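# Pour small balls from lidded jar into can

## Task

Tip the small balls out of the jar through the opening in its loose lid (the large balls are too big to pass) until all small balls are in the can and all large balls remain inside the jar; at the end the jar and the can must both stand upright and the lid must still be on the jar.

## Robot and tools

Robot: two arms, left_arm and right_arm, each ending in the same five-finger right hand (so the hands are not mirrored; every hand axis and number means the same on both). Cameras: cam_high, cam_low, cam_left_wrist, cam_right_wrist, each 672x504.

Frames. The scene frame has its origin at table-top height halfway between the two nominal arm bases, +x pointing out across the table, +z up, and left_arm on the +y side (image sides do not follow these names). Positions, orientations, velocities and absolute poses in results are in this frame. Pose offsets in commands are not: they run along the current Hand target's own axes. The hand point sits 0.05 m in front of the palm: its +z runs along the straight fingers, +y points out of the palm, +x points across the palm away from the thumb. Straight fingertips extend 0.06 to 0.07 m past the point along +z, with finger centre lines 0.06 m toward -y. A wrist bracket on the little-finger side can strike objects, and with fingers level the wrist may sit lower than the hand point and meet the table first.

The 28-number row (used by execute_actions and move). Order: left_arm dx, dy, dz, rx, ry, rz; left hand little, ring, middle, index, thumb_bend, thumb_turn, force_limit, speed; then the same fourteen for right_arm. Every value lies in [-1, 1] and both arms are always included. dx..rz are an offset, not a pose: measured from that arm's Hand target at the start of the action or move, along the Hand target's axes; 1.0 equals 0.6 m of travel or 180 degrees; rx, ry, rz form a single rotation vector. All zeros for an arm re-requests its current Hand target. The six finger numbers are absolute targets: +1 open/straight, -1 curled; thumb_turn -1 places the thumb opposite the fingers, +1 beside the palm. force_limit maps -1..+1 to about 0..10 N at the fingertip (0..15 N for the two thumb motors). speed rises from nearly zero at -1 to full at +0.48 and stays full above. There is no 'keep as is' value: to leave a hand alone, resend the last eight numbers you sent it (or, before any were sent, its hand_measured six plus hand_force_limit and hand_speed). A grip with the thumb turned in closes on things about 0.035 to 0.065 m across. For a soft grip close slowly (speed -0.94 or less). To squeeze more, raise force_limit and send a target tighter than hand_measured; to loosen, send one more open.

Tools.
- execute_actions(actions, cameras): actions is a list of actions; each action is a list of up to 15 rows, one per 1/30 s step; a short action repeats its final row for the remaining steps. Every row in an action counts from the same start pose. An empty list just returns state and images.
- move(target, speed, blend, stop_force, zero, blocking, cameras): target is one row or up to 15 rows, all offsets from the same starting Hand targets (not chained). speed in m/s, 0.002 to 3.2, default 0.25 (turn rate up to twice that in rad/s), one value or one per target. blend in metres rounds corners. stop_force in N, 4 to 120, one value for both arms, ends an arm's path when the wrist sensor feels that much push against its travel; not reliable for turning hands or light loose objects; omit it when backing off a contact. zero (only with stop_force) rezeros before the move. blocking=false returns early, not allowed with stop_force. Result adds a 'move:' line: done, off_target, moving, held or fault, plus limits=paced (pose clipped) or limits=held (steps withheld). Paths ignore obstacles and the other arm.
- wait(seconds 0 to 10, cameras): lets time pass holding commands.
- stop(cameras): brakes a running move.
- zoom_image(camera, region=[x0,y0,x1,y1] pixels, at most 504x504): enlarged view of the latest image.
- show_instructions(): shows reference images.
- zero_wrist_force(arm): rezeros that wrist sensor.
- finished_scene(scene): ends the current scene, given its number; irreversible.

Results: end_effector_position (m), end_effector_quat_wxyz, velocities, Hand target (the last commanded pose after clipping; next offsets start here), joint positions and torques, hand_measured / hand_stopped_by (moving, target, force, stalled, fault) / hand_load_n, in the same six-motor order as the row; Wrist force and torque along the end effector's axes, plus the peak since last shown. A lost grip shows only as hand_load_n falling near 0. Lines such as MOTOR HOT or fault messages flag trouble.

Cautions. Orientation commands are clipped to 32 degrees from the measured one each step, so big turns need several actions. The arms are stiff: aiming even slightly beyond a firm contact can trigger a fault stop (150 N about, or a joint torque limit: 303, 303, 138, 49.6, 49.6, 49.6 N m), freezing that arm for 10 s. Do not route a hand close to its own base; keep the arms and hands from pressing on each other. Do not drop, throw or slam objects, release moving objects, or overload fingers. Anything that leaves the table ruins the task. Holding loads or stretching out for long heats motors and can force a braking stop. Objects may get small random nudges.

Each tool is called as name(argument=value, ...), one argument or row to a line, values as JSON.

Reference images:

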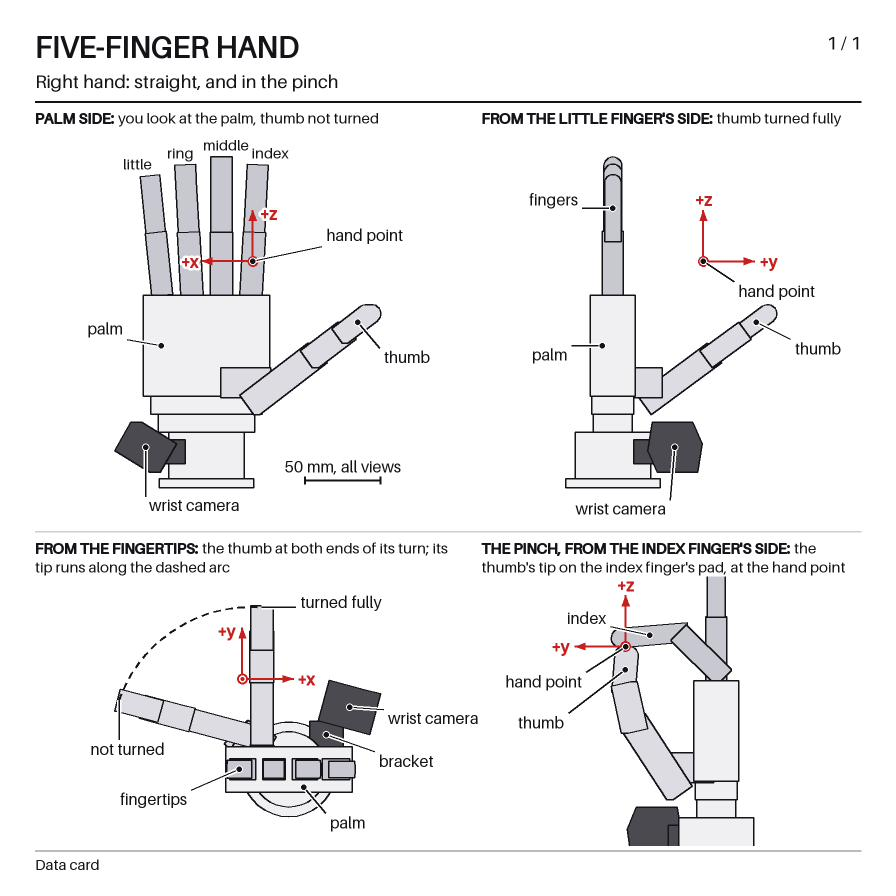

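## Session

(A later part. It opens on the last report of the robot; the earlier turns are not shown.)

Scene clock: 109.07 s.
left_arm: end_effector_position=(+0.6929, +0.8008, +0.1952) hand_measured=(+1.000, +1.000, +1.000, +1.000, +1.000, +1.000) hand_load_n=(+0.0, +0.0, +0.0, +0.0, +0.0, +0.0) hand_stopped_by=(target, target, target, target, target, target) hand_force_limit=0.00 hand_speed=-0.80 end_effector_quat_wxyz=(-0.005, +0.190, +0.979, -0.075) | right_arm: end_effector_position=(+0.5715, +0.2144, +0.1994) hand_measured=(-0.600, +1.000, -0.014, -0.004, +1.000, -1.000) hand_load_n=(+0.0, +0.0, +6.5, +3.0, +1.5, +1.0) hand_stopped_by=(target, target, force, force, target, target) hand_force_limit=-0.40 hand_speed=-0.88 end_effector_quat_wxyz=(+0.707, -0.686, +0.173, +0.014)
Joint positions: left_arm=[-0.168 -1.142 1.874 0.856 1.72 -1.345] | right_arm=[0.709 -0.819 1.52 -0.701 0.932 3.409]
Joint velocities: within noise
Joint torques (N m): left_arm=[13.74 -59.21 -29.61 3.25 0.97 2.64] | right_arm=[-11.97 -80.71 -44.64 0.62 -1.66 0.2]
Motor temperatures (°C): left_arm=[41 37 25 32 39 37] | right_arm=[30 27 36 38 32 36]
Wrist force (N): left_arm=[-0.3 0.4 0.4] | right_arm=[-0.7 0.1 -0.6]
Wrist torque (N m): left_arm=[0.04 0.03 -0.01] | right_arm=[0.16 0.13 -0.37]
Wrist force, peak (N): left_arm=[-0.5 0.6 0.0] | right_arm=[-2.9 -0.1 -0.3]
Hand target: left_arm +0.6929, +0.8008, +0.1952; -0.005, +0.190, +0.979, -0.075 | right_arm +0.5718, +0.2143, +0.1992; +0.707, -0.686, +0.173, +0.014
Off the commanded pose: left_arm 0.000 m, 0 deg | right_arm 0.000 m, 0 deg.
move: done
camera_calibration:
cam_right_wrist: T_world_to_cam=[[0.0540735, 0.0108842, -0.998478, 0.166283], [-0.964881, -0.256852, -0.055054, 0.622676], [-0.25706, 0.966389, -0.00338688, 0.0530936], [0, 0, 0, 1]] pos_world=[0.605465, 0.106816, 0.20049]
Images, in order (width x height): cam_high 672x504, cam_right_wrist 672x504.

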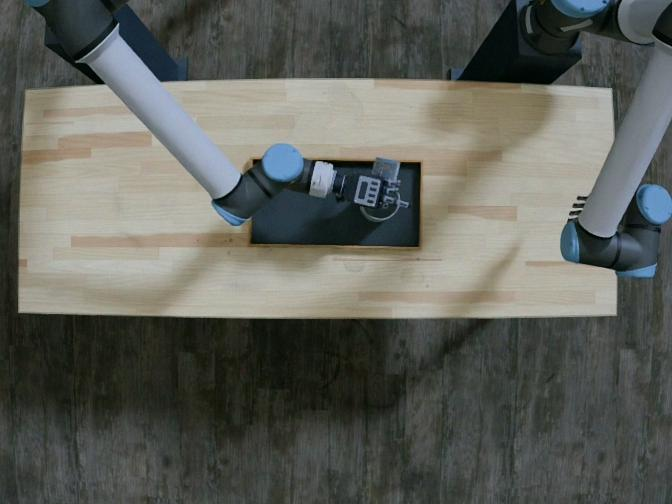

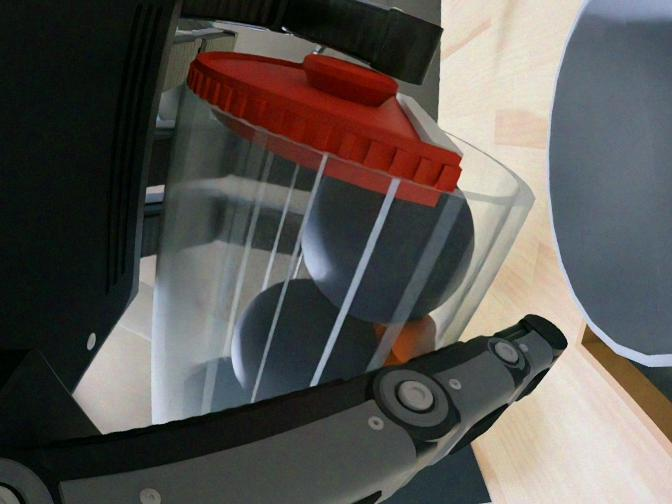

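move(
  target=[
    [0,0,0,0,0,0,1,1,1,1,1,1,0,-0.8,0,0,0.03,0,0,0,-0.6,1,-0.8,-0.8,1,-1,-0.4,-0.88],
    [0,0,0,0,0,0,1,1,1,1,1,1,0,-0.8,0,0,-0.03,0,0,0,-0.6,1,-0.8,-0.8,1,-1,-0.4,-0.88],
    [0,0,0,0,0,0,1,1,1,1,1,1,0,-0.8,0,0,0.03,0,0,0,-0.6,1,-0.8,-0.8,1,-1,-0.4,-0.88],
    [0,0,0,0,0,0,1,1,1,1,1,1,0,-0.8,0,0,-0.03,0,0,0,-0.6,1,-0.8,-0.8,1,-1,-0.4,-0.88],
    [0,0,0,0,0,0,1,1,1,1,1,1,0,-0.8,0,0,0.03,0,0,0,-0.6,1,-0.8,-0.8,1,-1,-0.4,-0.88],
    [0,0,0,0,0,0,1,1,1,1,1,1,0,-0.8,0,0,-0.03,0,0,0,-0.6,1,-0.8,-0.8,1,-1,-0.4,-0.88],
    [0,0,0,0,0,0,1,1,1,1,1,1,0,-0.8,0,0,0.03,0,0,0,-0.6,1,-0.8,-0.8,1,-1,-0.4,-0.88],
    [0,0,0,0,0,0,1,1,1,1,1,1,0,-0.8,0,0,-0.03,0,0,0,-0.6,1,-0.8,-0.8,1,-1,-0.4,-0.88],
    [0,0,0,0,0,0,1,1,1,1,1,1,0,-0.8,0,0,0,0,0,0.05,-0.6,1,-0.8,-0.8,1,-1,-0.4,-0.88],
  ],
  speed=0.25,
  cameras=["cam_high","cam_right_wrist"],
)

zoom_image(
  camera="cam_high",
  region=[340, 150, 420, 220],
)

zoom_image(
  camera="cam_right_wrist",
  region=[120, 0, 600, 400],
)

Scene clock: 112.97 s.
left_arm: end_effector_position=(+0.6929, +0.8008, +0.1952) hand_measured=(+1.000, +1.000, +1.000, +1.000, +1.000, +1.000) hand_load_n=(+0.0, +0.0, +0.0, +0.0, +0.0, +0.0) hand_stopped_by=(target, target, target, target, target, target) hand_force_limit=0.00 hand_speed=-0.80 end_effector_quat_wxyz=(-0.005, +0.190, +0.979, -0.075) | right_arm: end_effector_position=(+0.5718, +0.2142, +0.1992) hand_measured=(-0.600, +1.000, -0.014, -0.004, +1.000, -1.000) hand_load_n=(+0.0, +0.0, +6.0, +3.0, +1.5, +1.5) hand_stopped_by=(target, target, force, force, target, target) hand_force_limit=-0.40 hand_speed=-0.88 end_effector_quat_wxyz=(+0.704, -0.670, +0.226, +0.070)
Joint positions: left_arm=[-0.168 -1.142 1.874 0.856 1.72 -1.345] | right_arm=[0.702 -0.807 1.513 -0.707 0.925 3.566]
Joint velocities: within noise
Joint torques (N m): left_arm=[13.77 -59.79 -29.45 3.41 1.32 2.77] | right_arm=[17.56 -78.79 -45.05 -5.86 1.38 2.64]
Motor temperatures (°C): left_arm=[41 37 25 32 39 37] | right_arm=[30 27 36 38 32 36]
Wrist force (N): left_arm=[-0.3 0.1 -0.4] | right_arm=[-0.4 -0.1 -0.4]
Wrist torque (N m): left_arm=[0.05 0.05 -0.02] | right_arm=[0.10 0.07 -0.33]
Wrist force, peak (N): left_arm=[-0.8 0.2 0.1] | right_arm=[-1.3 0.3 -2.5]
Hand target: left_arm +0.6929, +0.8008, +0.1952; -0.005, +0.190, +0.979, -0.075 | right_arm +0.5718, +0.2143, +0.1992; +0.704, -0.670, +0.226, +0.070
Off the commanded pose: left_arm 0.000 m, 0 deg | right_arm 0.000 m, 0 deg.
move: done
camera_calibration:
cam_right_wrist: T_world_to_cam=[[-0.0986015, 0.045872, -0.994069, 0.245024], [-0.962695, -0.257346, 0.0836141, 0.594077], [-0.251984, 0.96523, 0.0695355, 0.0361828], [0, 0, 0, 1]] pos_world=[0.605192, 0.106719, 0.191382]
Images, in order (width x height): cam_high 672x504, cam_right_wrist 672x504.

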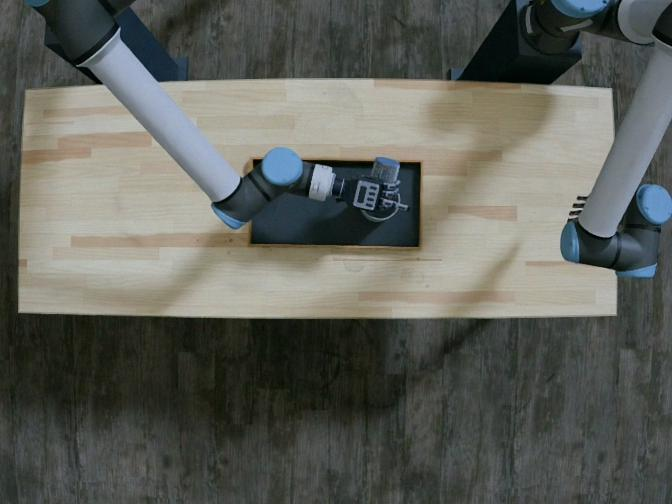

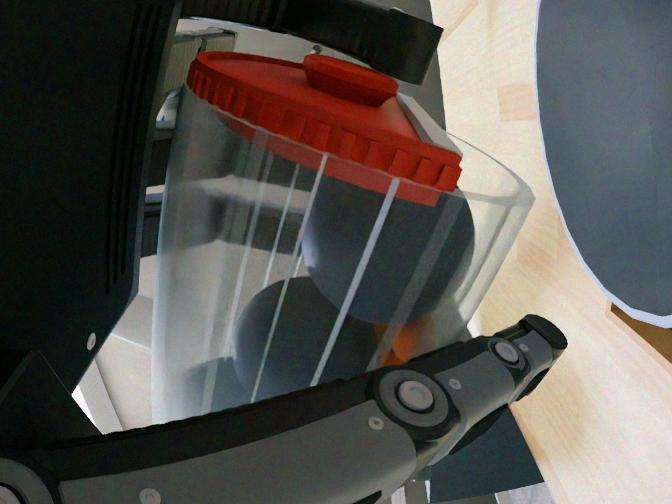

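Scaled by 6.300.

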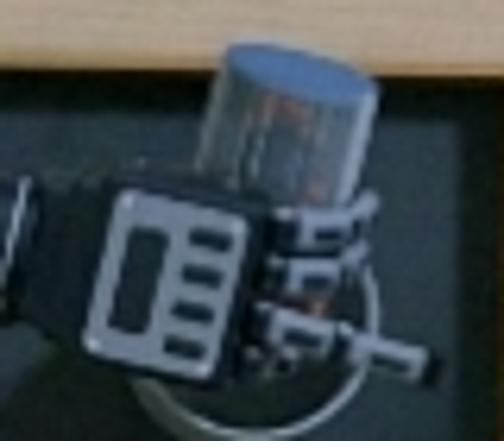

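Scaled by 1.050 from the camera's 672x504 image, which has a finer 960x720 frame.

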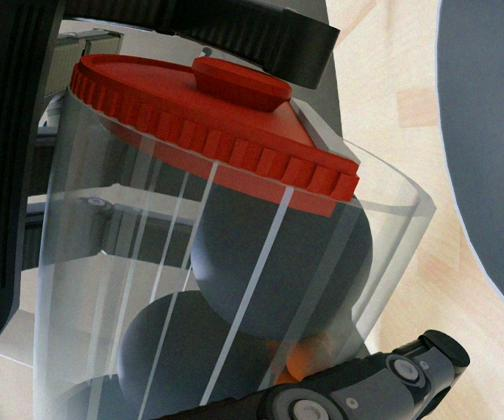

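move(
  target=[
    [0,0,0,0,0,0,1,1,1,1,1,1,0,-0.8,0.038,-0.017,0,0,0,-0.3,-0.6,1,-0.8,-0.8,1,-1,-0.4,-0.88],
    [0,0,0,0,0,0,1,1,1,1,1,1,0,-0.8,0.038,-0.017,0,0,0,0.144,-0.6,1,-0.8,-0.8,1,-1,-0.4,-0.88],
    [0,0,0,0,0,0,1,1,1,1,1,1,0,-0.8,0.038,-0.017,0.03,0,0,0.144,-0.6,1,-0.8,-0.8,1,-1,-0.4,-0.88],
    [0,0,0,0,0,0,1,1,1,1,1,1,0,-0.8,0.038,-0.017,-0.03,0,0,0.144,-0.6,1,-0.8,-0.8,1,-1,-0.4,-0.88],
    [0,0,0,0,0,0,1,1,1,1,1,1,0,-0.8,0.038,-0.017,0.03,0,0,0.144,-0.6,1,-0.8,-0.8,1,-1,-0.4,-0.88],
    [0,0,0,0,0,0,1,1,1,1,1,1,0,-0.8,0.038,-0.017,-0.03,0,0,0.144,-0.6,1,-0.8,-0.8,1,-1,-0.4,-0.88],
    [0,0,0,0,0,0,1,1,1,1,1,1,0,-0.8,0.038,-0.017,0.03,0,0,0.144,-0.6,1,-0.8,-0.8,1,-1,-0.4,-0.88],
    [0,0,0,0,0,0,1,1,1,1,1,1,0,-0.8,0.038,-0.017,-0.03,0,0,0.144,-0.6,1,-0.8,-0.8,1,-1,-0.4,-0.88],
    [0,0,0,0,0,0,1,1,1,1,1,1,0,-0.8,0.038,-0.017,0.03,0,0,0.144,-0.6,1,-0.8,-0.8,1,-1,-0.4,-0.88],
    [0,0,0,0,0,0,1,1,1,1,1,1,0,-0.8,0.038,-0.017,-0.03,0,0,0.144,-0.6,1,-0.8,-0.8,1,-1,-0.4,-0.88],
    [0,0,0,0,0,0,1,1,1,1,1,1,0,-0.8,0.038,-0.017,0.03,0,0,0.144,-0.6,1,-0.8,-0.8,1,-1,-0.4,-0.88],
    [0,0,0,0,0,0,1,1,1,1,1,1,0,-0.8,0.038,-0.017,0,0,0,0.144,-0.6,1,-0.8,-0.8,1,-1,-0.4,-0.88],
  ],
  speed=[0.5,0.5,0.35,0.35,0.35,0.35,0.35,0.35,0.35,0.35,0.35,0.35],
  cameras=["cam_high","cam_right_wrist"],
)

zoom_image(
  camera="cam_high",
  region=[340, 150, 420, 220],
)

zoom_image(
  camera="cam_right_wrist",
  region=[120, 0, 600, 400],
)

Scene clock: 120.13 s.
left_arm: end_effector_position=(+0.6929, +0.8008, +0.1952) hand_measured=(+1.000, +1.000, +1.000, +1.000, +1.000, +1.000) hand_load_n=(+0.0, +0.0, +0.0, +0.0, +0.0, +0.0) hand_stopped_by=(target, target, target, target, target, target) hand_force_limit=0.00 hand_speed=-0.80 end_effector_quat_wxyz=(-0.005, +0.190, +0.979, -0.075) | right_arm: end_effector_position=(+0.5961, +0.2089, +0.1991) hand_measured=(-0.600, +1.000, -0.014, -0.004, +1.000, -1.000) hand_load_n=(+0.0, +0.0, +6.5, +3.0, +1.5, +1.0) hand_stopped_by=(target, target, force, force, target, target) hand_force_limit=-0.40 hand_speed=-0.88 end_effector_quat_wxyz=(+0.670, -0.602, +0.371, +0.226)
Joint positions: left_arm=[-0.168 -1.142 1.874 0.856 1.72 -1.345] | right_arm=[0.668 -0.755 1.474 -0.719 0.891 4.018]
Joint velocities: within noise
Joint torques (N m): left_arm=[17.1 -57.11 -30.26 3.89 1.65 3.06] | right_arm=[-13.65 -119.59 -28.84 -5.72 -2.02 -2.68]
Motor temperatures (°C): left_arm=[41 37 25 32 39 37] | right_arm=[30 27 36 38 32 36]
Wrist force (N): left_arm=[-0.1 0.2 0.2] | right_arm=[-0.9 -0.5 -0.6]
Wrist torque (N m): left_arm=[0.01 0.00 0.00] | right_arm=[0.11 0.17 -0.24]
Wrist force, peak (N): left_arm=[-0.9 0.3 0.3] | right_arm=[-0.9 0.1 -3.2]
Hand target: left_arm +0.6929, +0.8008, +0.1952; -0.005, +0.190, +0.979, -0.075 | right_arm +0.5961, +0.2087, +0.1991; +0.670, -0.602, +0.370, +0.226
Off the commanded pose: left_arm 0.000 m, 0 deg | right_arm 0.000 m, 0 deg.
move: done
camera_calibration:
cam_right_wrist: T_world_to_cam=[[-0.511811, 0.14117, -0.84742, 0.44489], [-0.840665, -0.285537, 0.460165, 0.474345], [-0.177008, 0.947913, 0.264818, -0.0324661], [0, 0, 0, 1]] pos_world=[0.620718, 0.103413, 0.167329]
Images, in order (width x height): cam_high 672x504, cam_right_wrist 672x504.

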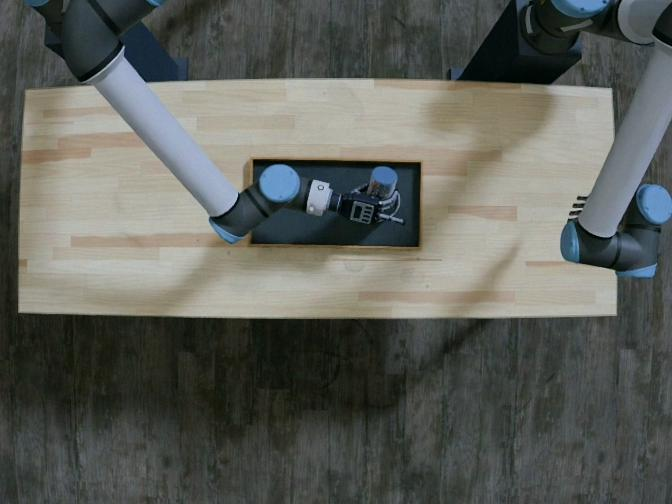

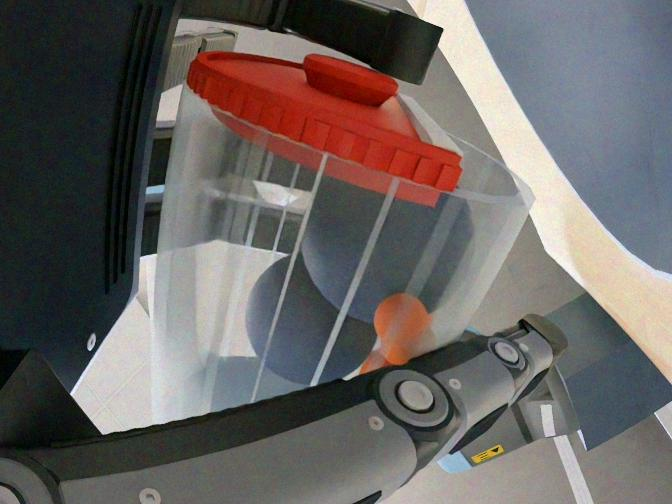

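Scaled by 6.300.

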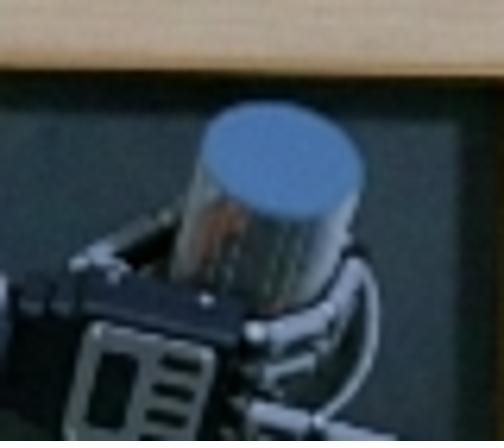

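Scaled by 1.050 from the camera's 672x504 image, which has a finer 960x720 frame.

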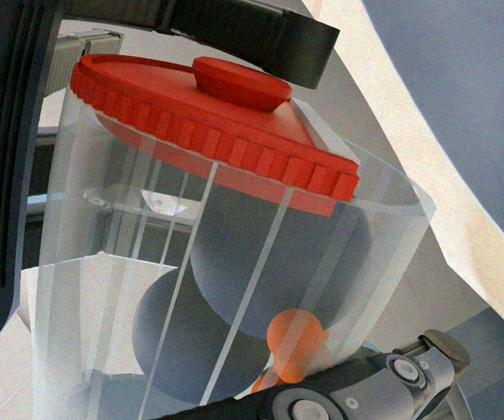

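move(
  target=[
    [0,0,0,0,0,0,1,1,1,1,1,1,0,-0.8,0,0,0,0,0,-0.4,-0.6,1,-0.8,-0.8,1,-1,-0.4,-0.88],
    [0,0,0,0,0,0,1,1,1,1,1,1,0,-0.8,0,0,0,0,0,-0.02,-0.6,1,-0.8,-0.8,1,-1,-0.4,-0.88],
    [0,0,0,0,0,0,1,1,1,1,1,1,0,-0.8,0.02,0,0.03,0,0,0,-0.6,1,-0.8,-0.8,1,-1,-0.4,-0.88],
    [0,0,0,0,0,0,1,1,1,1,1,1,0,-0.8,-0.02,0,-0.03,0,0,0,-0.6,1,-0.8,-0.8,1,-1,-0.4,-0.88],
    [0,0,0,0,0,0,1,1,1,1,1,1,0,-0.8,0.02,0,0.03,0,0,0,-0.6,1,-0.8,-0.8,1,-1,-0.4,-0.88],
    [0,0,0,0,0,0,1,1,1,1,1,1,0,-0.8,-0.02,0,-0.03,0,0,0,-0.6,1,-0.8,-0.8,1,-1,-0.4,-0.88],
    [0,0,0,0,0,0,1,1,1,1,1,1,0,-0.8,0.02,0,0.03,0,0,0,-0.6,1,-0.8,-0.8,1,-1,-0.4,-0.88],
    [0,0,0,0,0,0,1,1,1,1,1,1,0,-0.8,-0.02,0,-0.03,0,0,0,-0.6,1,-0.8,-0.8,1,-1,-0.4,-0.88],
    [0,0,0,0,0,0,1,1,1,1,1,1,0,-0.8,0.02,0,-0.03,0,0,0,-0.6,1,-0.8,-0.8,1,-1,-0.4,-0.88],
    [0,0,0,0,0,0,1,1,1,1,1,1,0,-0.8,-0.02,0,0.03,0,0,0,-0.6,1,-0.8,-0.8,1,-1,-0.4,-0.88],
    [0,0,0,0,0,0,1,1,1,1,1,1,0,-0.8,0.02,0,-0.03,0,0,0,-0.6,1,-0.8,-0.8,1,-1,-0.4,-0.88],
    [0,0,0,0,0,0,1,1,1,1,1,1,0,-0.8,-0.02,0,0.03,0,0,0,-0.6,1,-0.8,-0.8,1,-1,-0.4,-0.88],
    [0,0,0,0,0,0,1,1,1,1,1,1,0,-0.8,0,0,0,0,0,0,-0.6,1,-0.8,-0.8,1,-1,-0.4,-0.88],
  ],
  speed=[0.5,0.5,0.5,0.5,0.5,0.5,0.5,0.5,0.5,0.5,0.5,0.5,0.5],
  cameras=["cam_high","cam_right_wrist"],
)

zoom_image(
  camera="cam_high",
  region=[340, 150, 420, 220],
)

zoom_image(
  camera="cam_right_wrist",
  region=[120, 0, 600, 400],
)

Scene clock: 127.07 s.
left_arm: end_effector_position=(+0.6929, +0.8008, +0.1952) hand_measured=(+1.000, +1.000, +1.000, +1.000, +1.000, +1.000) hand_load_n=(+0.0, +0.0, +0.0, +0.0, +0.0, +0.0) hand_stopped_by=(target, target, target, target, target, target) hand_force_limit=0.00 hand_speed=-0.80 end_effector_quat_wxyz=(-0.005, +0.190, +0.979, -0.075) | right_arm: end_effector_position=(+0.5961, +0.2089, +0.1992) hand_measured=(-0.600, +1.000, -0.014, -0.004, +1.000, -1.000) hand_load_n=(-0.5, +0.0, +6.0, +3.0, +1.5, +1.0) hand_stopped_by=(target, target, force, force, target, target) hand_force_limit=-0.40 hand_speed=-0.88 end_effector_quat_wxyz=(+0.670, -0.602, +0.371, +0.226)
Joint positions: left_arm=[-0.168 -1.142 1.874 0.856 1.72 -1.345] | right_arm=[0.668 -0.755 1.474 -0.719 0.891 4.018]
Joint velocities: within noise
Joint torques (N m): left_arm=[12.06 -57.43 -30.82 2.96 1.34 3.28] | right_arm=[-16.03 -122.06 -27.7 -6.25 -1.71 -2.54]
Motor temperatures (°C): left_arm=[41 37 25 32 39 37] | right_arm=[30 27 36 38 31 36]
Wrist force (N): left_arm=[0.1 0.4 0.5] | right_arm=[-0.8 -0.6 -0.9]
Wrist torque (N m): left_arm=[0.03 -0.04 0.02] | right_arm=[0.11 0.17 -0.24]
Wrist force, peak (N): left_arm=[-0.8 0.3 0.1] | right_arm=[-2.2 0.1 -2.7]
Hand target: left_arm +0.6929, +0.8008, +0.1952; -0.005, +0.190, +0.979, -0.075 | right_arm +0.5961, +0.2087, +0.1991; +0.670, -0.602, +0.370, +0.226
Off the commanded pose: left_arm 0.000 m, 0 deg | right_arm 0.000 m, 0 deg.
move: done
camera_calibration:
cam_right_wrist: T_world_to_cam=[[-0.511799, 0.141175, -0.847426, 0.444818], [-0.840672, -0.285535, 0.460153, 0.474296], [-0.177008, 0.947913, 0.264818, -0.0325786], [0, 0, 0, 1]] pos_world=[0.620618, 0.103513, 0.167329]
Images, in order (width x height): cam_high 672x504, cam_right_wrist 672x504.

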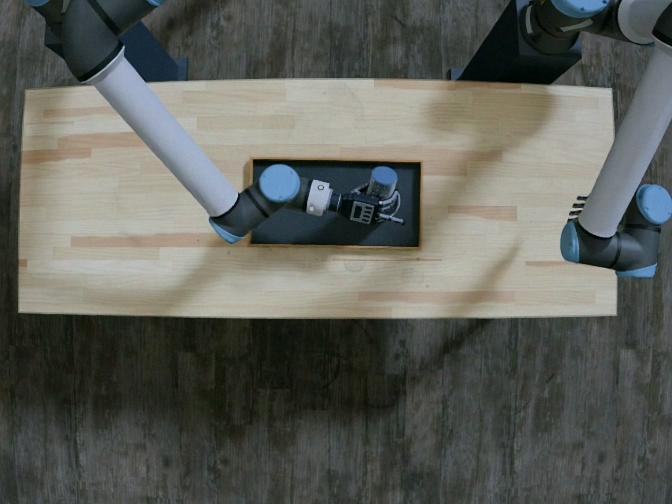

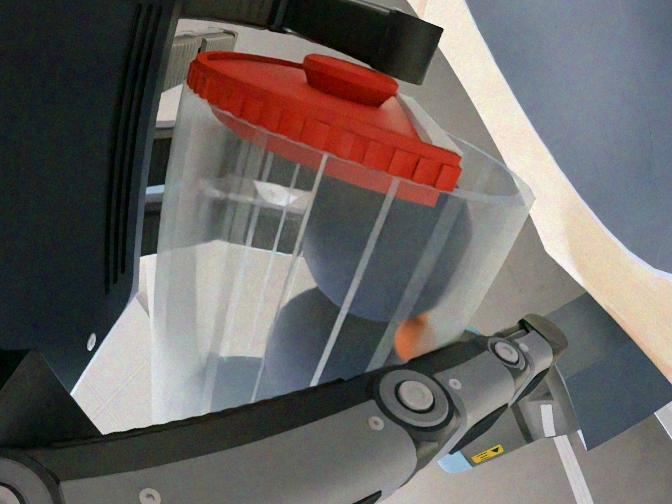

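Scaled by 6.300.

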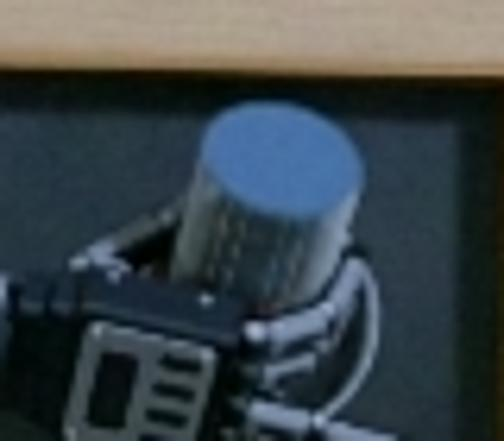

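Scaled by 1.050 from the camera's 672x504 image, which has a finer 960x720 frame.

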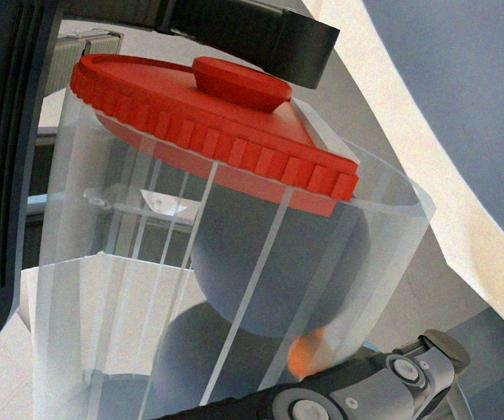

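move(
  target=[
    [0,0,0,0,0,0,1,1,1,1,1,1,0,-0.8,0,0,0,0,0,-0.4,-0.6,1,-0.8,-0.8,1,-1,-0.4,-0.88],
    [0,0,0,0,0,0,1,1,1,1,1,1,0,-0.8,0,0,0,0,0,-0.02,-0.6,1,-0.8,-0.8,1,-1,-0.4,-0.88],
    [0,0,0,0,0,0,1,1,1,1,1,1,0,-0.8,0.02,0,0.03,0,0,0,-0.6,1,-0.8,-0.8,1,-1,-0.4,-0.88],
    [0,0,0,0,0,0,1,1,1,1,1,1,0,-0.8,-0.02,0,-0.03,0,0,0,-0.6,1,-0.8,-0.8,1,-1,-0.4,-0.88],
    [0,0,0,0,0,0,1,1,1,1,1,1,0,-0.8,0.02,0,0.03,0,0,0,-0.6,1,-0.8,-0.8,1,-1,-0.4,-0.88],
    [0,0,0,0,0,0,1,1,1,1,1,1,0,-0.8,-0.02,0,-0.03,0,0,0,-0.6,1,-0.8,-0.8,1,-1,-0.4,-0.88],
    [0,0,0,0,0,0,1,1,1,1,1,1,0,-0.8,0.02,0,0.03,0,0,0,-0.6,1,-0.8,-0.8,1,-1,-0.4,-0.88],
    [0,0,0,0,0,0,1,1,1,1,1,1,0,-0.8,-0.02,0,-0.03,0,0,0,-0.6,1,-0.8,-0.8,1,-1,-0.4,-0.88],
    [0,0,0,0,0,0,1,1,1,1,1,1,0,-0.8,0.02,0,-0.03,0,0,0,-0.6,1,-0.8,-0.8,1,-1,-0.4,-0.88],
    [0,0,0,0,0,0,1,1,1,1,1,1,0,-0.8,-0.02,0,0.03,0,0,0,-0.6,1,-0.8,-0.8,1,-1,-0.4,-0.88],
    [0,0,0,0,0,0,1,1,1,1,1,1,0,-0.8,0.02,0,-0.03,0,0,0,-0.6,1,-0.8,-0.8,1,-1,-0.4,-0.88],
    [0,0,0,0,0,0,1,1,1,1,1,1,0,-0.8,-0.02,0,0.03,0,0,0,-0.6,1,-0.8,-0.8,1,-1,-0.4,-0.88],
    [0,0,0,0,0,0,1,1,1,1,1,1,0,-0.8,0,0,0,0,0,0,-0.6,1,-0.8,-0.8,1,-1,-0.4,-0.88],
  ],
  speed=0.5,
  cameras=["cam_high","cam_right_wrist"],
)

zoom_image(
  camera="cam_right_wrist",
  region=[120, 0, 600, 400],
)

Scene clock: 133.80 s.
left_arm: end_effector_position=(+0.6929, +0.8008, +0.1952) hand_measured=(+1.000, +1.000, +1.000, +1.000, +1.000, +1.000) hand_load_n=(+0.0, +0.0, +0.0, -0.5, +0.0, +0.0) hand_stopped_by=(target, target, target, target, target, target) hand_force_limit=0.00 hand_speed=-0.80 end_effector_quat_wxyz=(-0.005, +0.190, +0.979, -0.075) | right_arm: end_effector_position=(+0.5961, +0.2089, +0.1992) hand_measured=(-0.600, +1.000, -0.014, -0.004, +1.000, -1.000) hand_load_n=(+0.0, +0.0, +6.0, +3.0, +1.5, +1.0) hand_stopped_by=(target, target, force, force, target, target) hand_force_limit=-0.40 hand_speed=-0.88 end_effector_quat_wxyz=(+0.670, -0.602, +0.371, +0.226)
Joint positions: left_arm=[-0.168 -1.142 1.874 0.856 1.72 -1.345] | right_arm=[0.668 -0.755 1.474 -0.719 0.891 4.018]
Joint velocities: within noise
Joint torques (N m): left_arm=[13.68 -57.92 -29.9 3.69 1.22 2.7] | right_arm=[-15.81 -121.92 -28.19 -6.11 -1.85 -2.61]
Motor temperatures (°C): left_arm=[41 37 25 32 39 37] | right_arm=[30 27 36 38 31 36]
Wrist force (N): left_arm=[0.2 0.1 0.1] | right_arm=[-0.8 -0.3 -0.5]
Wrist torque (N m): left_arm=[0.01 -0.04 0.01] | right_arm=[0.15 0.16 -0.23]
Wrist force, peak (N): left_arm=[-0.4 0.9 -0.4] | right_arm=[-3.0 -0.2 2.2]
Hand target: left_arm +0.6929, +0.8008, +0.1952; -0.005, +0.190, +0.979, -0.075 | right_arm +0.5961, +0.2087, +0.1991; +0.670, -0.602, +0.370, +0.226
Off the commanded pose: left_arm 0.000 m, 0 deg | right_arm 0.000 m, 0 deg.
move: done
camera_calibration:
cam_right_wrist: T_world_to_cam=[[-0.511799, 0.141175, -0.847426, 0.444818], [-0.840672, -0.285535, 0.460153, 0.474296], [-0.177008, 0.947913, 0.264818, -0.0325786], [0, 0, 0, 1]] pos_world=[0.620618, 0.103513, 0.167329]
Images, in order (width x height): cam_high 672x504, cam_right_wrist 672x504.

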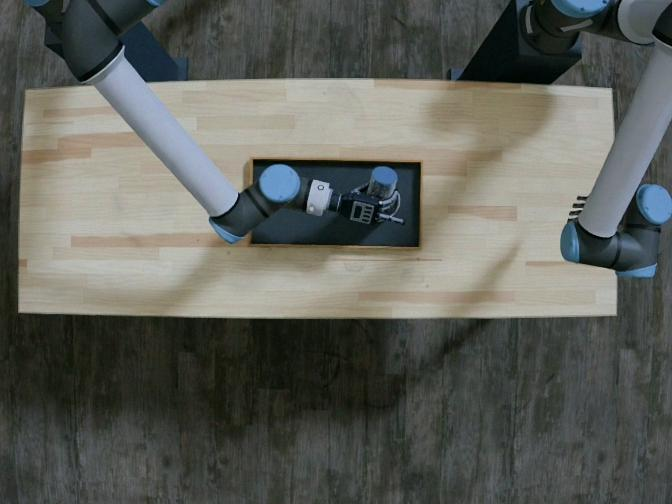

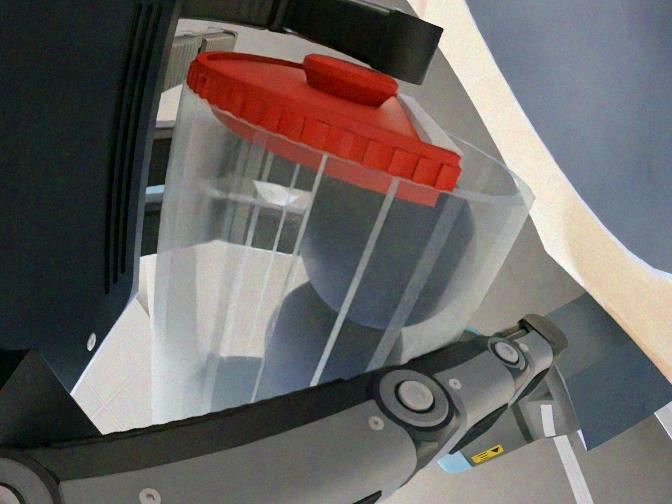

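Scaled by 1.050 from the camera's 672x504 image, which has a finer 960x720 frame.

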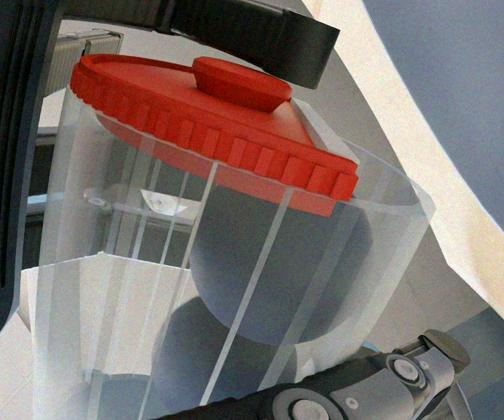

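move(
  target=[
    [0,0,0,0,0,0,1,1,1,1,1,1,0,-0.8,0,0,0,0,0,-0.4,-0.6,1,-0.8,-0.8,1,-1,-0.4,-0.88],
    [0,0,0,0,0,0,1,1,1,1,1,1,0,-0.8,-0.089,-0.075,0,0,0,-0.778,-0.6,1,-0.8,-0.8,1,-1,-0.4,-0.88],
  ],
  speed=0.4,
)

zoom_image(
  camera="cam_low",
  region=[330, 150, 450, 230],
)

zoom_image(
  camera="cam_high",
  region=[340, 150, 420, 220],
)

Scene clock: 138.50 s.
left_arm: end_effector_position=(+0.6929, +0.8008, +0.1952) hand_measured=(+1.000, +1.000, +1.000, +1.000, +1.000, +1.000) hand_load_n=(+0.0, +0.0, +0.0, +0.0, +0.0, +0.0) hand_stopped_by=(target, target, target, target, target, target) hand_force_limit=0.00 hand_speed=-0.80 end_effector_quat_wxyz=(-0.005, +0.190, +0.979, -0.075) | right_arm: end_effector_position=(+0.5965, +0.2086, +0.2690) hand_measured=(-0.600, +1.000, -0.014, -0.004, +1.000, -1.000) hand_load_n=(-0.5, +0.0, +6.5, +3.0, +1.0, +2.5) hand_stopped_by=(target, target, force, force, target, target) hand_force_limit=-0.40 hand_speed=-0.88 end_effector_quat_wxyz=(-0.441, +0.554, +0.439, +0.553)
Joint positions: left_arm=[-0.168 -1.142 1.874 0.856 1.72 -1.345] | right_arm=[0.788 -0.911 1.58 -0.669 1.011 1.575]
Joint velocities: within noise
Joint torques (N m): left_arm=[15.09 -55.72 -31.64 3.74 1.38 2.57] | right_arm=[18.6 -113.43 -45.4 0.6 1.7 -2.88]
Motor temperatures (°C): left_arm=[41 37 25 32 39 37] | right_arm=[30 27 36 38 31 36]
Wrist force (N): left_arm=[0.4 -0.4 -0.3] | right_arm=[-1.6 0.2 0.0]
Wrist torque (N m): left_arm=[-0.04 -0.06 0.02] | right_arm=[0.17 0.16 -0.27]
Wrist force, peak (N): left_arm=[-0.6 -0.2 0.6] | right_arm=[-1.8 0.8 0.2]
Hand target: left_arm +0.6929, +0.8008, +0.1952; -0.005, +0.190, +0.979, -0.075 | right_arm +0.5965, +0.2086, +0.2690; -0.441, +0.554, +0.439, +0.553
Off the commanded pose: left_arm 0.000 m, 0 deg | right_arm 0.000 m, 0 deg.
move: done
camera_calibration:
cam_right_wrist: T_world_to_cam=[[0.931687, -0.191763, 0.308522, -0.59833], [0.170794, -0.51834, -0.837946, 0.236778], [0.320606, 0.833397, -0.450179, -0.13127], [0, 0, 0, 1]] pos_world=[0.559102, 0.117394, 0.32391]

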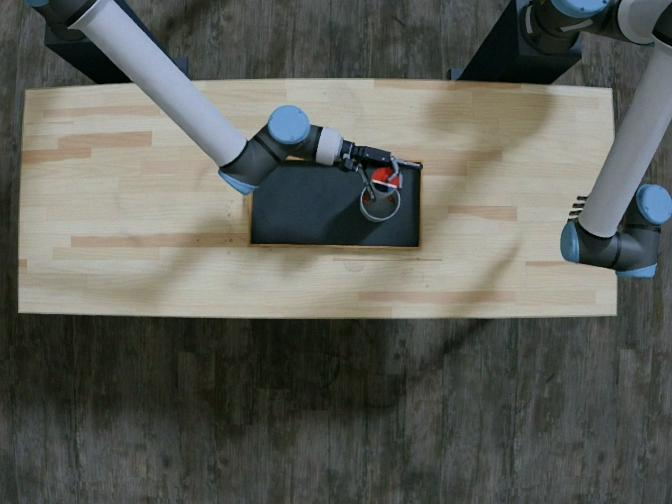

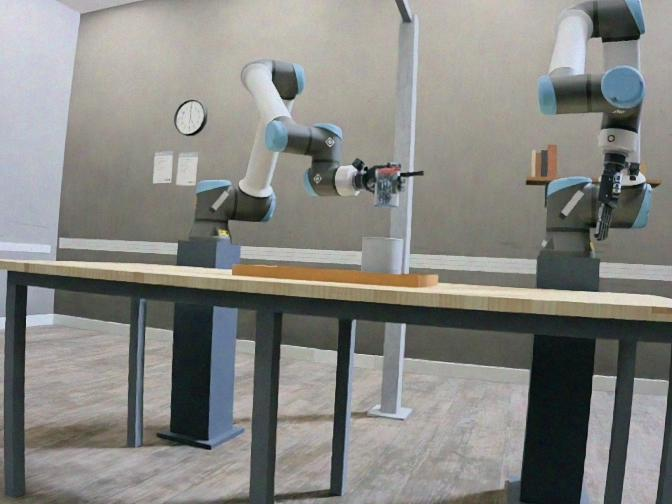

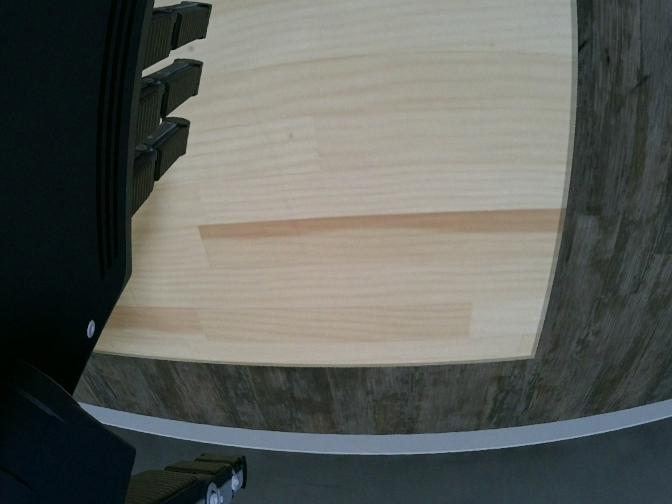

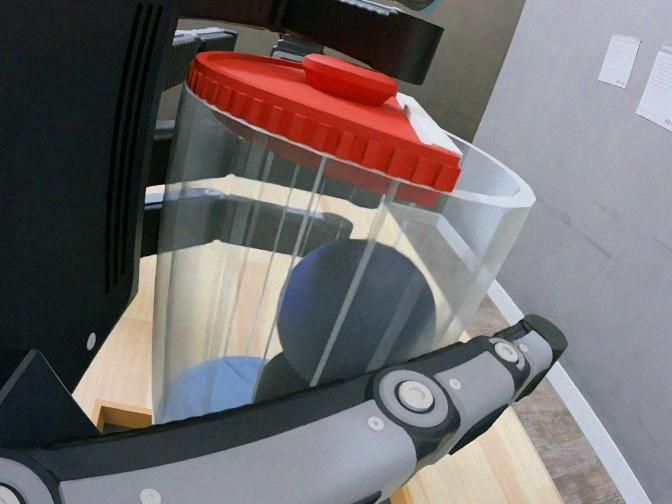

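Scaled by 4.200.

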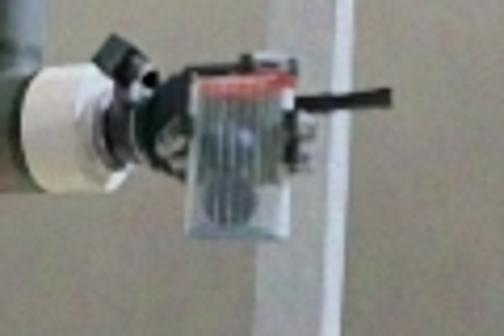

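Scaled by 6.300.

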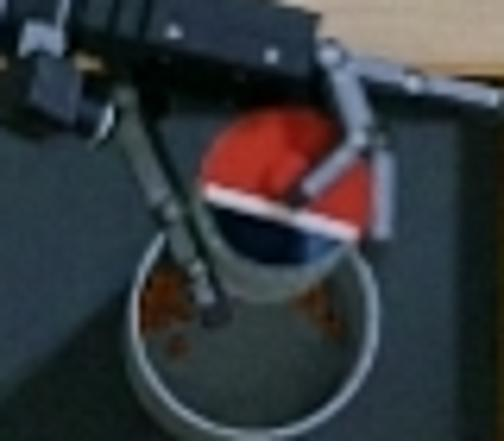

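move(
  target=[
    [0,0,0,0,0,0,1,1,1,1,1,1,0,-0.8,0,0.130,-0.424,0,0,0,-0.6,1,-0.8,-0.8,1,-1,-0.4,-0.88],
    [0,0,0,0,0,0,1,1,1,1,1,1,0,-0.8,-0.325,0.130,-0.424,0,0,0,-0.6,1,-0.8,-0.8,1,-1,-0.4,-0.88],
  ],
  speed=0.25,
  cameras=["cam_high"],
)

move(
  target=[0,0,0,0,0,0,1,1,1,1,1,1,0,-0.8,-0.03,0,0,0,0,0,-0.6,1,-0.8,-0.8,1,-1,-0.4,-0.88],
  speed=0.02,
  stop_force=4,
  cameras=["cam_low"],
)

zoom_image(
  camera="cam_low",
  region=[220, 200, 440, 300],
)

Scene clock: 141.73 s.
left_arm: end_effector_position=(+0.6929, +0.8008, +0.1952) hand_measured=(+1.000, +1.000, +1.000, +1.000, +1.000, +1.000) hand_load_n=(+0.0, +0.0, +0.0, +0.0, +0.0, -0.5) hand_stopped_by=(target, target, target, target, target, target) hand_force_limit=0.00 hand_speed=-0.80 end_effector_quat_wxyz=(-0.005, +0.190, +0.979, -0.075) | right_arm: end_effector_position=(+0.6148, -0.0567, +0.0739) hand_measured=(-0.600, +1.000, -0.014, -0.004, +1.000, -1.000) hand_load_n=(-0.5, +0.0, +6.0, +3.0, +1.5, +2.5) hand_stopped_by=(target, target, force, force, target, target) hand_force_limit=-0.40 hand_speed=-0.88 end_effector_quat_wxyz=(-0.441, +0.554, +0.439, +0.553)
Joint positions: left_arm=[-0.168 -1.142 1.874 0.856 1.72 -1.345] | right_arm=[0.476 -0.852 2.023 -1.171 0.699 1.574]
Joint velocities: within noise
Joint torques (N m): left_arm=[16.95 -55.05 -31.71 3.44 1.1 2.55] | right_arm=[20.91 -59.28 -28.48 -5.51 1.52 2.18]
Motor temperatures (°C): left_arm=[41 37 25 32 39 37] | right_arm=[30 27 36 38 31 36]
Wrist force (N): left_arm=[0.3 -0.1 0.0] | right_arm=[-1.5 -0.1 1.0]
Wrist torque (N m): left_arm=[-0.02 -0.05 0.02] | right_arm=[0.08 0.05 -0.31]
Wrist force, peak (N): left_arm=[0.4 -0.5 -0.5] | right_arm=[-3.2 0.0 0.2]
Hand target: left_arm +0.6929, +0.8008, +0.1952; -0.005, +0.190, +0.979, -0.075 | right_arm +0.6148, -0.0567, +0.0737; -0.441, +0.554, +0.439, +0.553
Off the commanded pose: left_arm 0.000 m, 0 deg | right_arm 0.000 m, 0 deg.
move: done
Images, in order (width x height): cam_high 672x504.

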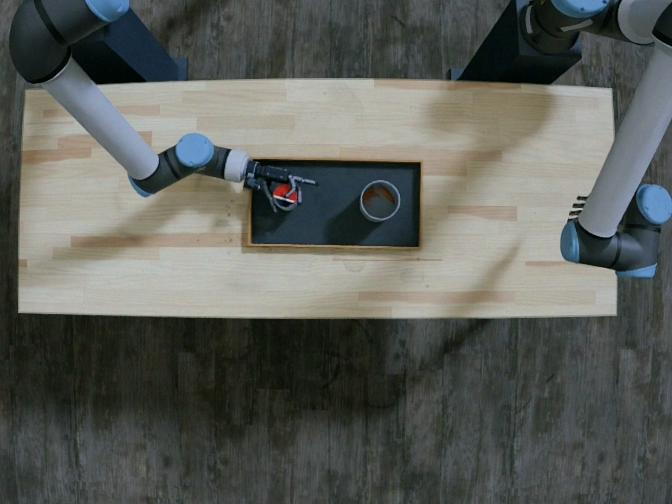

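Scene clock: 143.80 s.
left_arm: end_effector_position=(+0.6929, +0.8008, +0.1952) hand_measured=(+1.000, +1.000, +1.000, +1.000, +1.000, +1.000) hand_load_n=(+0.0, +0.0, +0.0, +0.0, +0.0, +0.0) hand_stopped_by=(target, target, target, target, target, target) hand_force_limit=0.00 hand_speed=-0.80 end_effector_quat_wxyz=(-0.005, +0.190, +0.979, -0.075) | right_arm: end_effector_position=(+0.6147, -0.0567, +0.0595) hand_measured=(-0.600, +1.000, -0.014, -0.004, +1.000, -1.000) hand_load_n=(-1.0, +0.0, +6.0, +3.5, +1.0, +1.5) hand_stopped_by=(target, target, force, force, target, target) hand_force_limit=-0.40 hand_speed=-0.88 end_effector_quat_wxyz=(-0.441, +0.554, +0.439, +0.553)
Joint positions: left_arm=[-0.168 -1.142 1.874 0.856 1.72 -1.345] | right_arm=[0.476 -0.828 2.019 -1.192 0.699 1.574]
Joint velocities: within noise
Joint torques (N m): left_arm=[13.6 -58.96 -31.95 3.52 0.79 2.57] | right_arm=[10.03 -97.63 -12.91 0.85 0.46 1.02]
Motor temperatures (°C): left_arm=[41 37 25 32 39 37] | right_arm=[30 27 36 38 31 36]
Wrist force (N): left_arm=[-0.2 -0.4 0.1] | right_arm=[-1.5 -0.3 1.3]
Wrist torque (N m): left_arm=[-0.07 0.01 -0.02] | right_arm=[-0.01 0.15 -0.41]
Wrist force, peak (N): left_arm=[-0.7 -0.3 0.5] | right_arm=[17.3 -1.5 -0.3]
Hand target: left_arm +0.6929, +0.8008, +0.1952; -0.005, +0.190, +0.979, -0.075 | right_arm +0.6147, -0.0567, +0.0595; -0.441, +0.554, +0.439, +0.553 (not the last commanded pose)
Off the commanded pose: left_arm 0.000 m, 0 deg | right_arm 0.004 m, 0 deg.
move: contact (right_arm)
Images, in order (width x height): cam_low 672x504.

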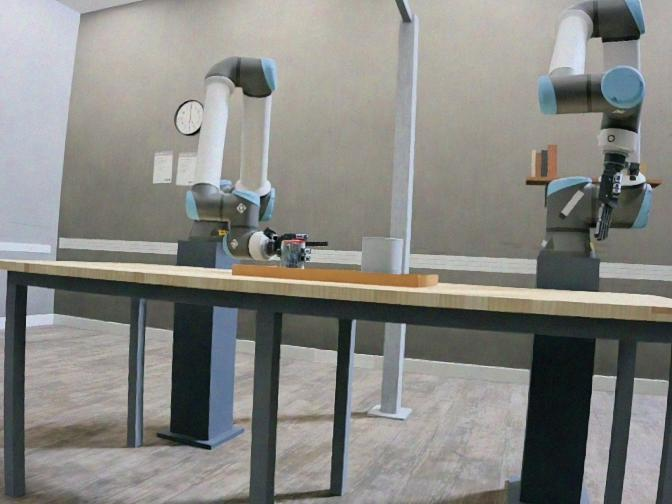

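Scaled by 2.291.

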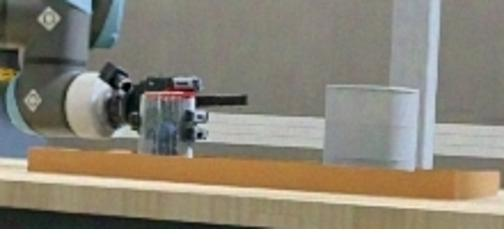

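move(
  target=[0,0,0,0,0,0,1,1,1,1,1,1,0,-0.8,-0.005,0,0,0,0,0,-0.6,1,-0.8,-0.8,1,-1,-0.4,-0.88],
  speed=0.004,
  stop_force=4,
  cameras=[],
)

move(
  target=[0,0,0,0,0,0,1,1,1,1,1,1,0,-0.8,0,0,0,0,0,0,-0.6,1,1,1,1,-1,-0.4,-0.8],
  cameras=["cam_right_wrist","cam_low"],
)

zoom_image(
  camera="cam_right_wrist",
  region=[120, 0, 600, 400],
)

Scene clock: 144.93 s.
left_arm: end_effector_position=(+0.6929, +0.8008, +0.1952) hand_measured=(+1.000, +1.000, +1.000, +1.000, +1.000, +1.000) hand_load_n=(+0.0, +0.0, +0.0, +0.0, +0.0, +0.0) hand_stopped_by=(target, target, target, target, target, target) hand_force_limit=0.00 hand_speed=-0.80 end_effector_quat_wxyz=(-0.005, +0.190, +0.979, -0.075) | right_arm: end_effector_position=(+0.6147, -0.0567, +0.0592) hand_measured=(-0.600, +1.000, -0.014, -0.004, +1.000, -1.000) hand_load_n=(-0.5, +0.0, +6.5, +3.5, +1.5, +0.5) hand_stopped_by=(target, target, force, force, target, target) hand_force_limit=-0.40 hand_speed=-0.88 end_effector_quat_wxyz=(-0.441, +0.554, +0.439, +0.553)
Joint positions: left_arm=[-0.168 -1.142 1.874 0.856 1.72 -1.345] | right_arm=[0.476 -0.827 2.019 -1.192 0.699 1.574]
Joint velocities: within noise
Joint torques (N m): left_arm=[16.4 -59.28 -30.61 3.53 1.33 2.99] | right_arm=[7.86 -92.79 -19.92 2.91 -0.27 0.72]
Motor temperatures (°C): left_arm=[41 37 25 32 39 37] | right_arm=[30 27 36 38 31 36]
Wrist force (N): left_arm=[-0.1 -0.1 0.4] | right_arm=[6.0 -1.7 3.0]
Wrist torque (N m): left_arm=[-0.05 -0.02 -0.01] | right_arm=[-0.04 0.01 -0.37]
Wrist force, peak (N): left_arm=[-0.3 0.3 0.7] | right_arm=[6.0 -1.7 3.0]
Hand target: left_arm +0.6929, +0.8008, +0.1952; -0.005, +0.190, +0.979, -0.075 | right_arm +0.6147, -0.0567, +0.0593; -0.441, +0.554, +0.439, +0.553 (not the last commanded pose)
Off the commanded pose: left_arm 0.000 m, 0 deg | right_arm 0.003 m, 0 deg.
move: contact (right_arm)
No camera images: "cameras" was empty.

Scene clock: 147.03 s.
left_arm: end_effector_position=(+0.6929, +0.8008, +0.1952) hand_measured=(+1.000, +1.000, +1.000, +1.000, +1.000, +1.000) hand_load_n=(+0.0, +0.0, +0.0, +0.0, +0.0, +0.0) hand_stopped_by=(target, target, target, target, target, target) hand_force_limit=0.00 hand_speed=-0.80 end_effector_quat_wxyz=(-0.005, +0.190, +0.979, -0.075) | right_arm: end_effector_position=(+0.6147, -0.0567, +0.0593) hand_measured=(-0.600, +1.000, +1.000, +1.000, +1.000, -1.000) hand_load_n=(+1.0, +0.0, +0.0, +0.0, +0.5, +0.0) hand_stopped_by=(target, target, target, target, target, target) hand_force_limit=-0.40 hand_speed=-0.80 end_effector_quat_wxyz=(-0.441, +0.554, +0.439, +0.553)
Joint positions: left_arm=[-0.168 -1.142 1.874 0.856 1.72 -1.345] | right_arm=[0.476 -0.827 2.019 -1.192 0.699 1.574]
Joint velocities: within noise
Joint torques (N m): left_arm=[18.04 -55.15 -32.72 3.6 1.24 2.89] | right_arm=[5.71 -94.18 -10.18 0 -0.23 0.98]
Motor temperatures (°C): left_arm=[41 37 25 32 39 37] | right_arm=[30 27 36 38 31 36]
Wrist force (N): left_arm=[-0.1 0.3 -0.1] | right_arm=[3.9 -0.7 0.3]
Wrist torque (N m): left_arm=[0.06 0.01 0.00] | right_arm=[-0.04 0.03 -0.38]
Wrist force, peak (N): left_arm=[0.9 0.0 0.3] | right_arm=[5.8 -2.3 2.9]
Hand target: left_arm +0.6929, +0.8008, +0.1952; -0.005, +0.190, +0.979, -0.075 | right_arm +0.6147, -0.0567, +0.0593; -0.441, +0.554, +0.439, +0.553
Off the commanded pose: left_arm 0.000 m, 0 deg | right_arm 0.000 m, 0 deg.
move: done
camera_calibration:
cam_right_wrist: T_world_to_cam=[[0.931618, -0.191696, 0.308773, -0.601362], [0.170984, -0.518515, -0.837798, -0.0795642], [0.320706, 0.833303, -0.450281, -0.0104731], [0, 0, 0, 1]] pos_world=[0.577203, -0.147807, 0.114309]
Images, in order (width x height): cam_low 672x504, cam_right_wrist 672x504.

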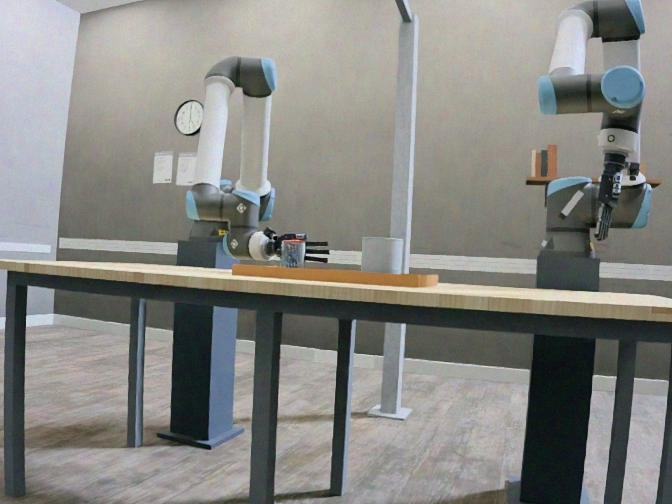

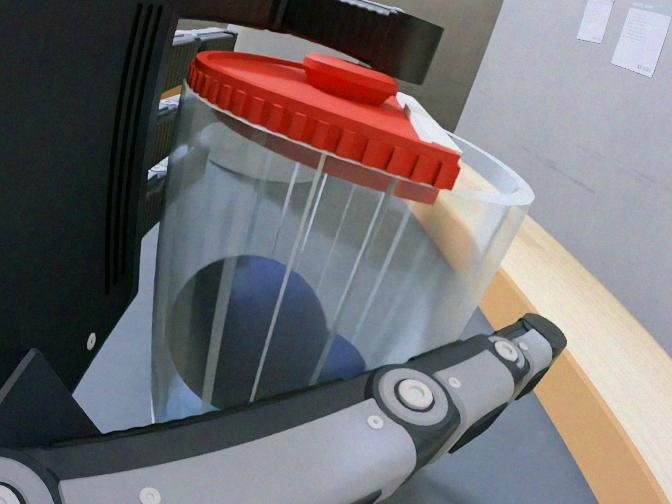

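Scaled by 1.050 from the camera's 672x504 image, which has a finer 960x720 frame.

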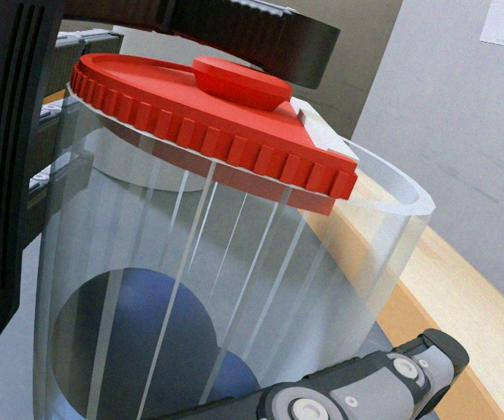

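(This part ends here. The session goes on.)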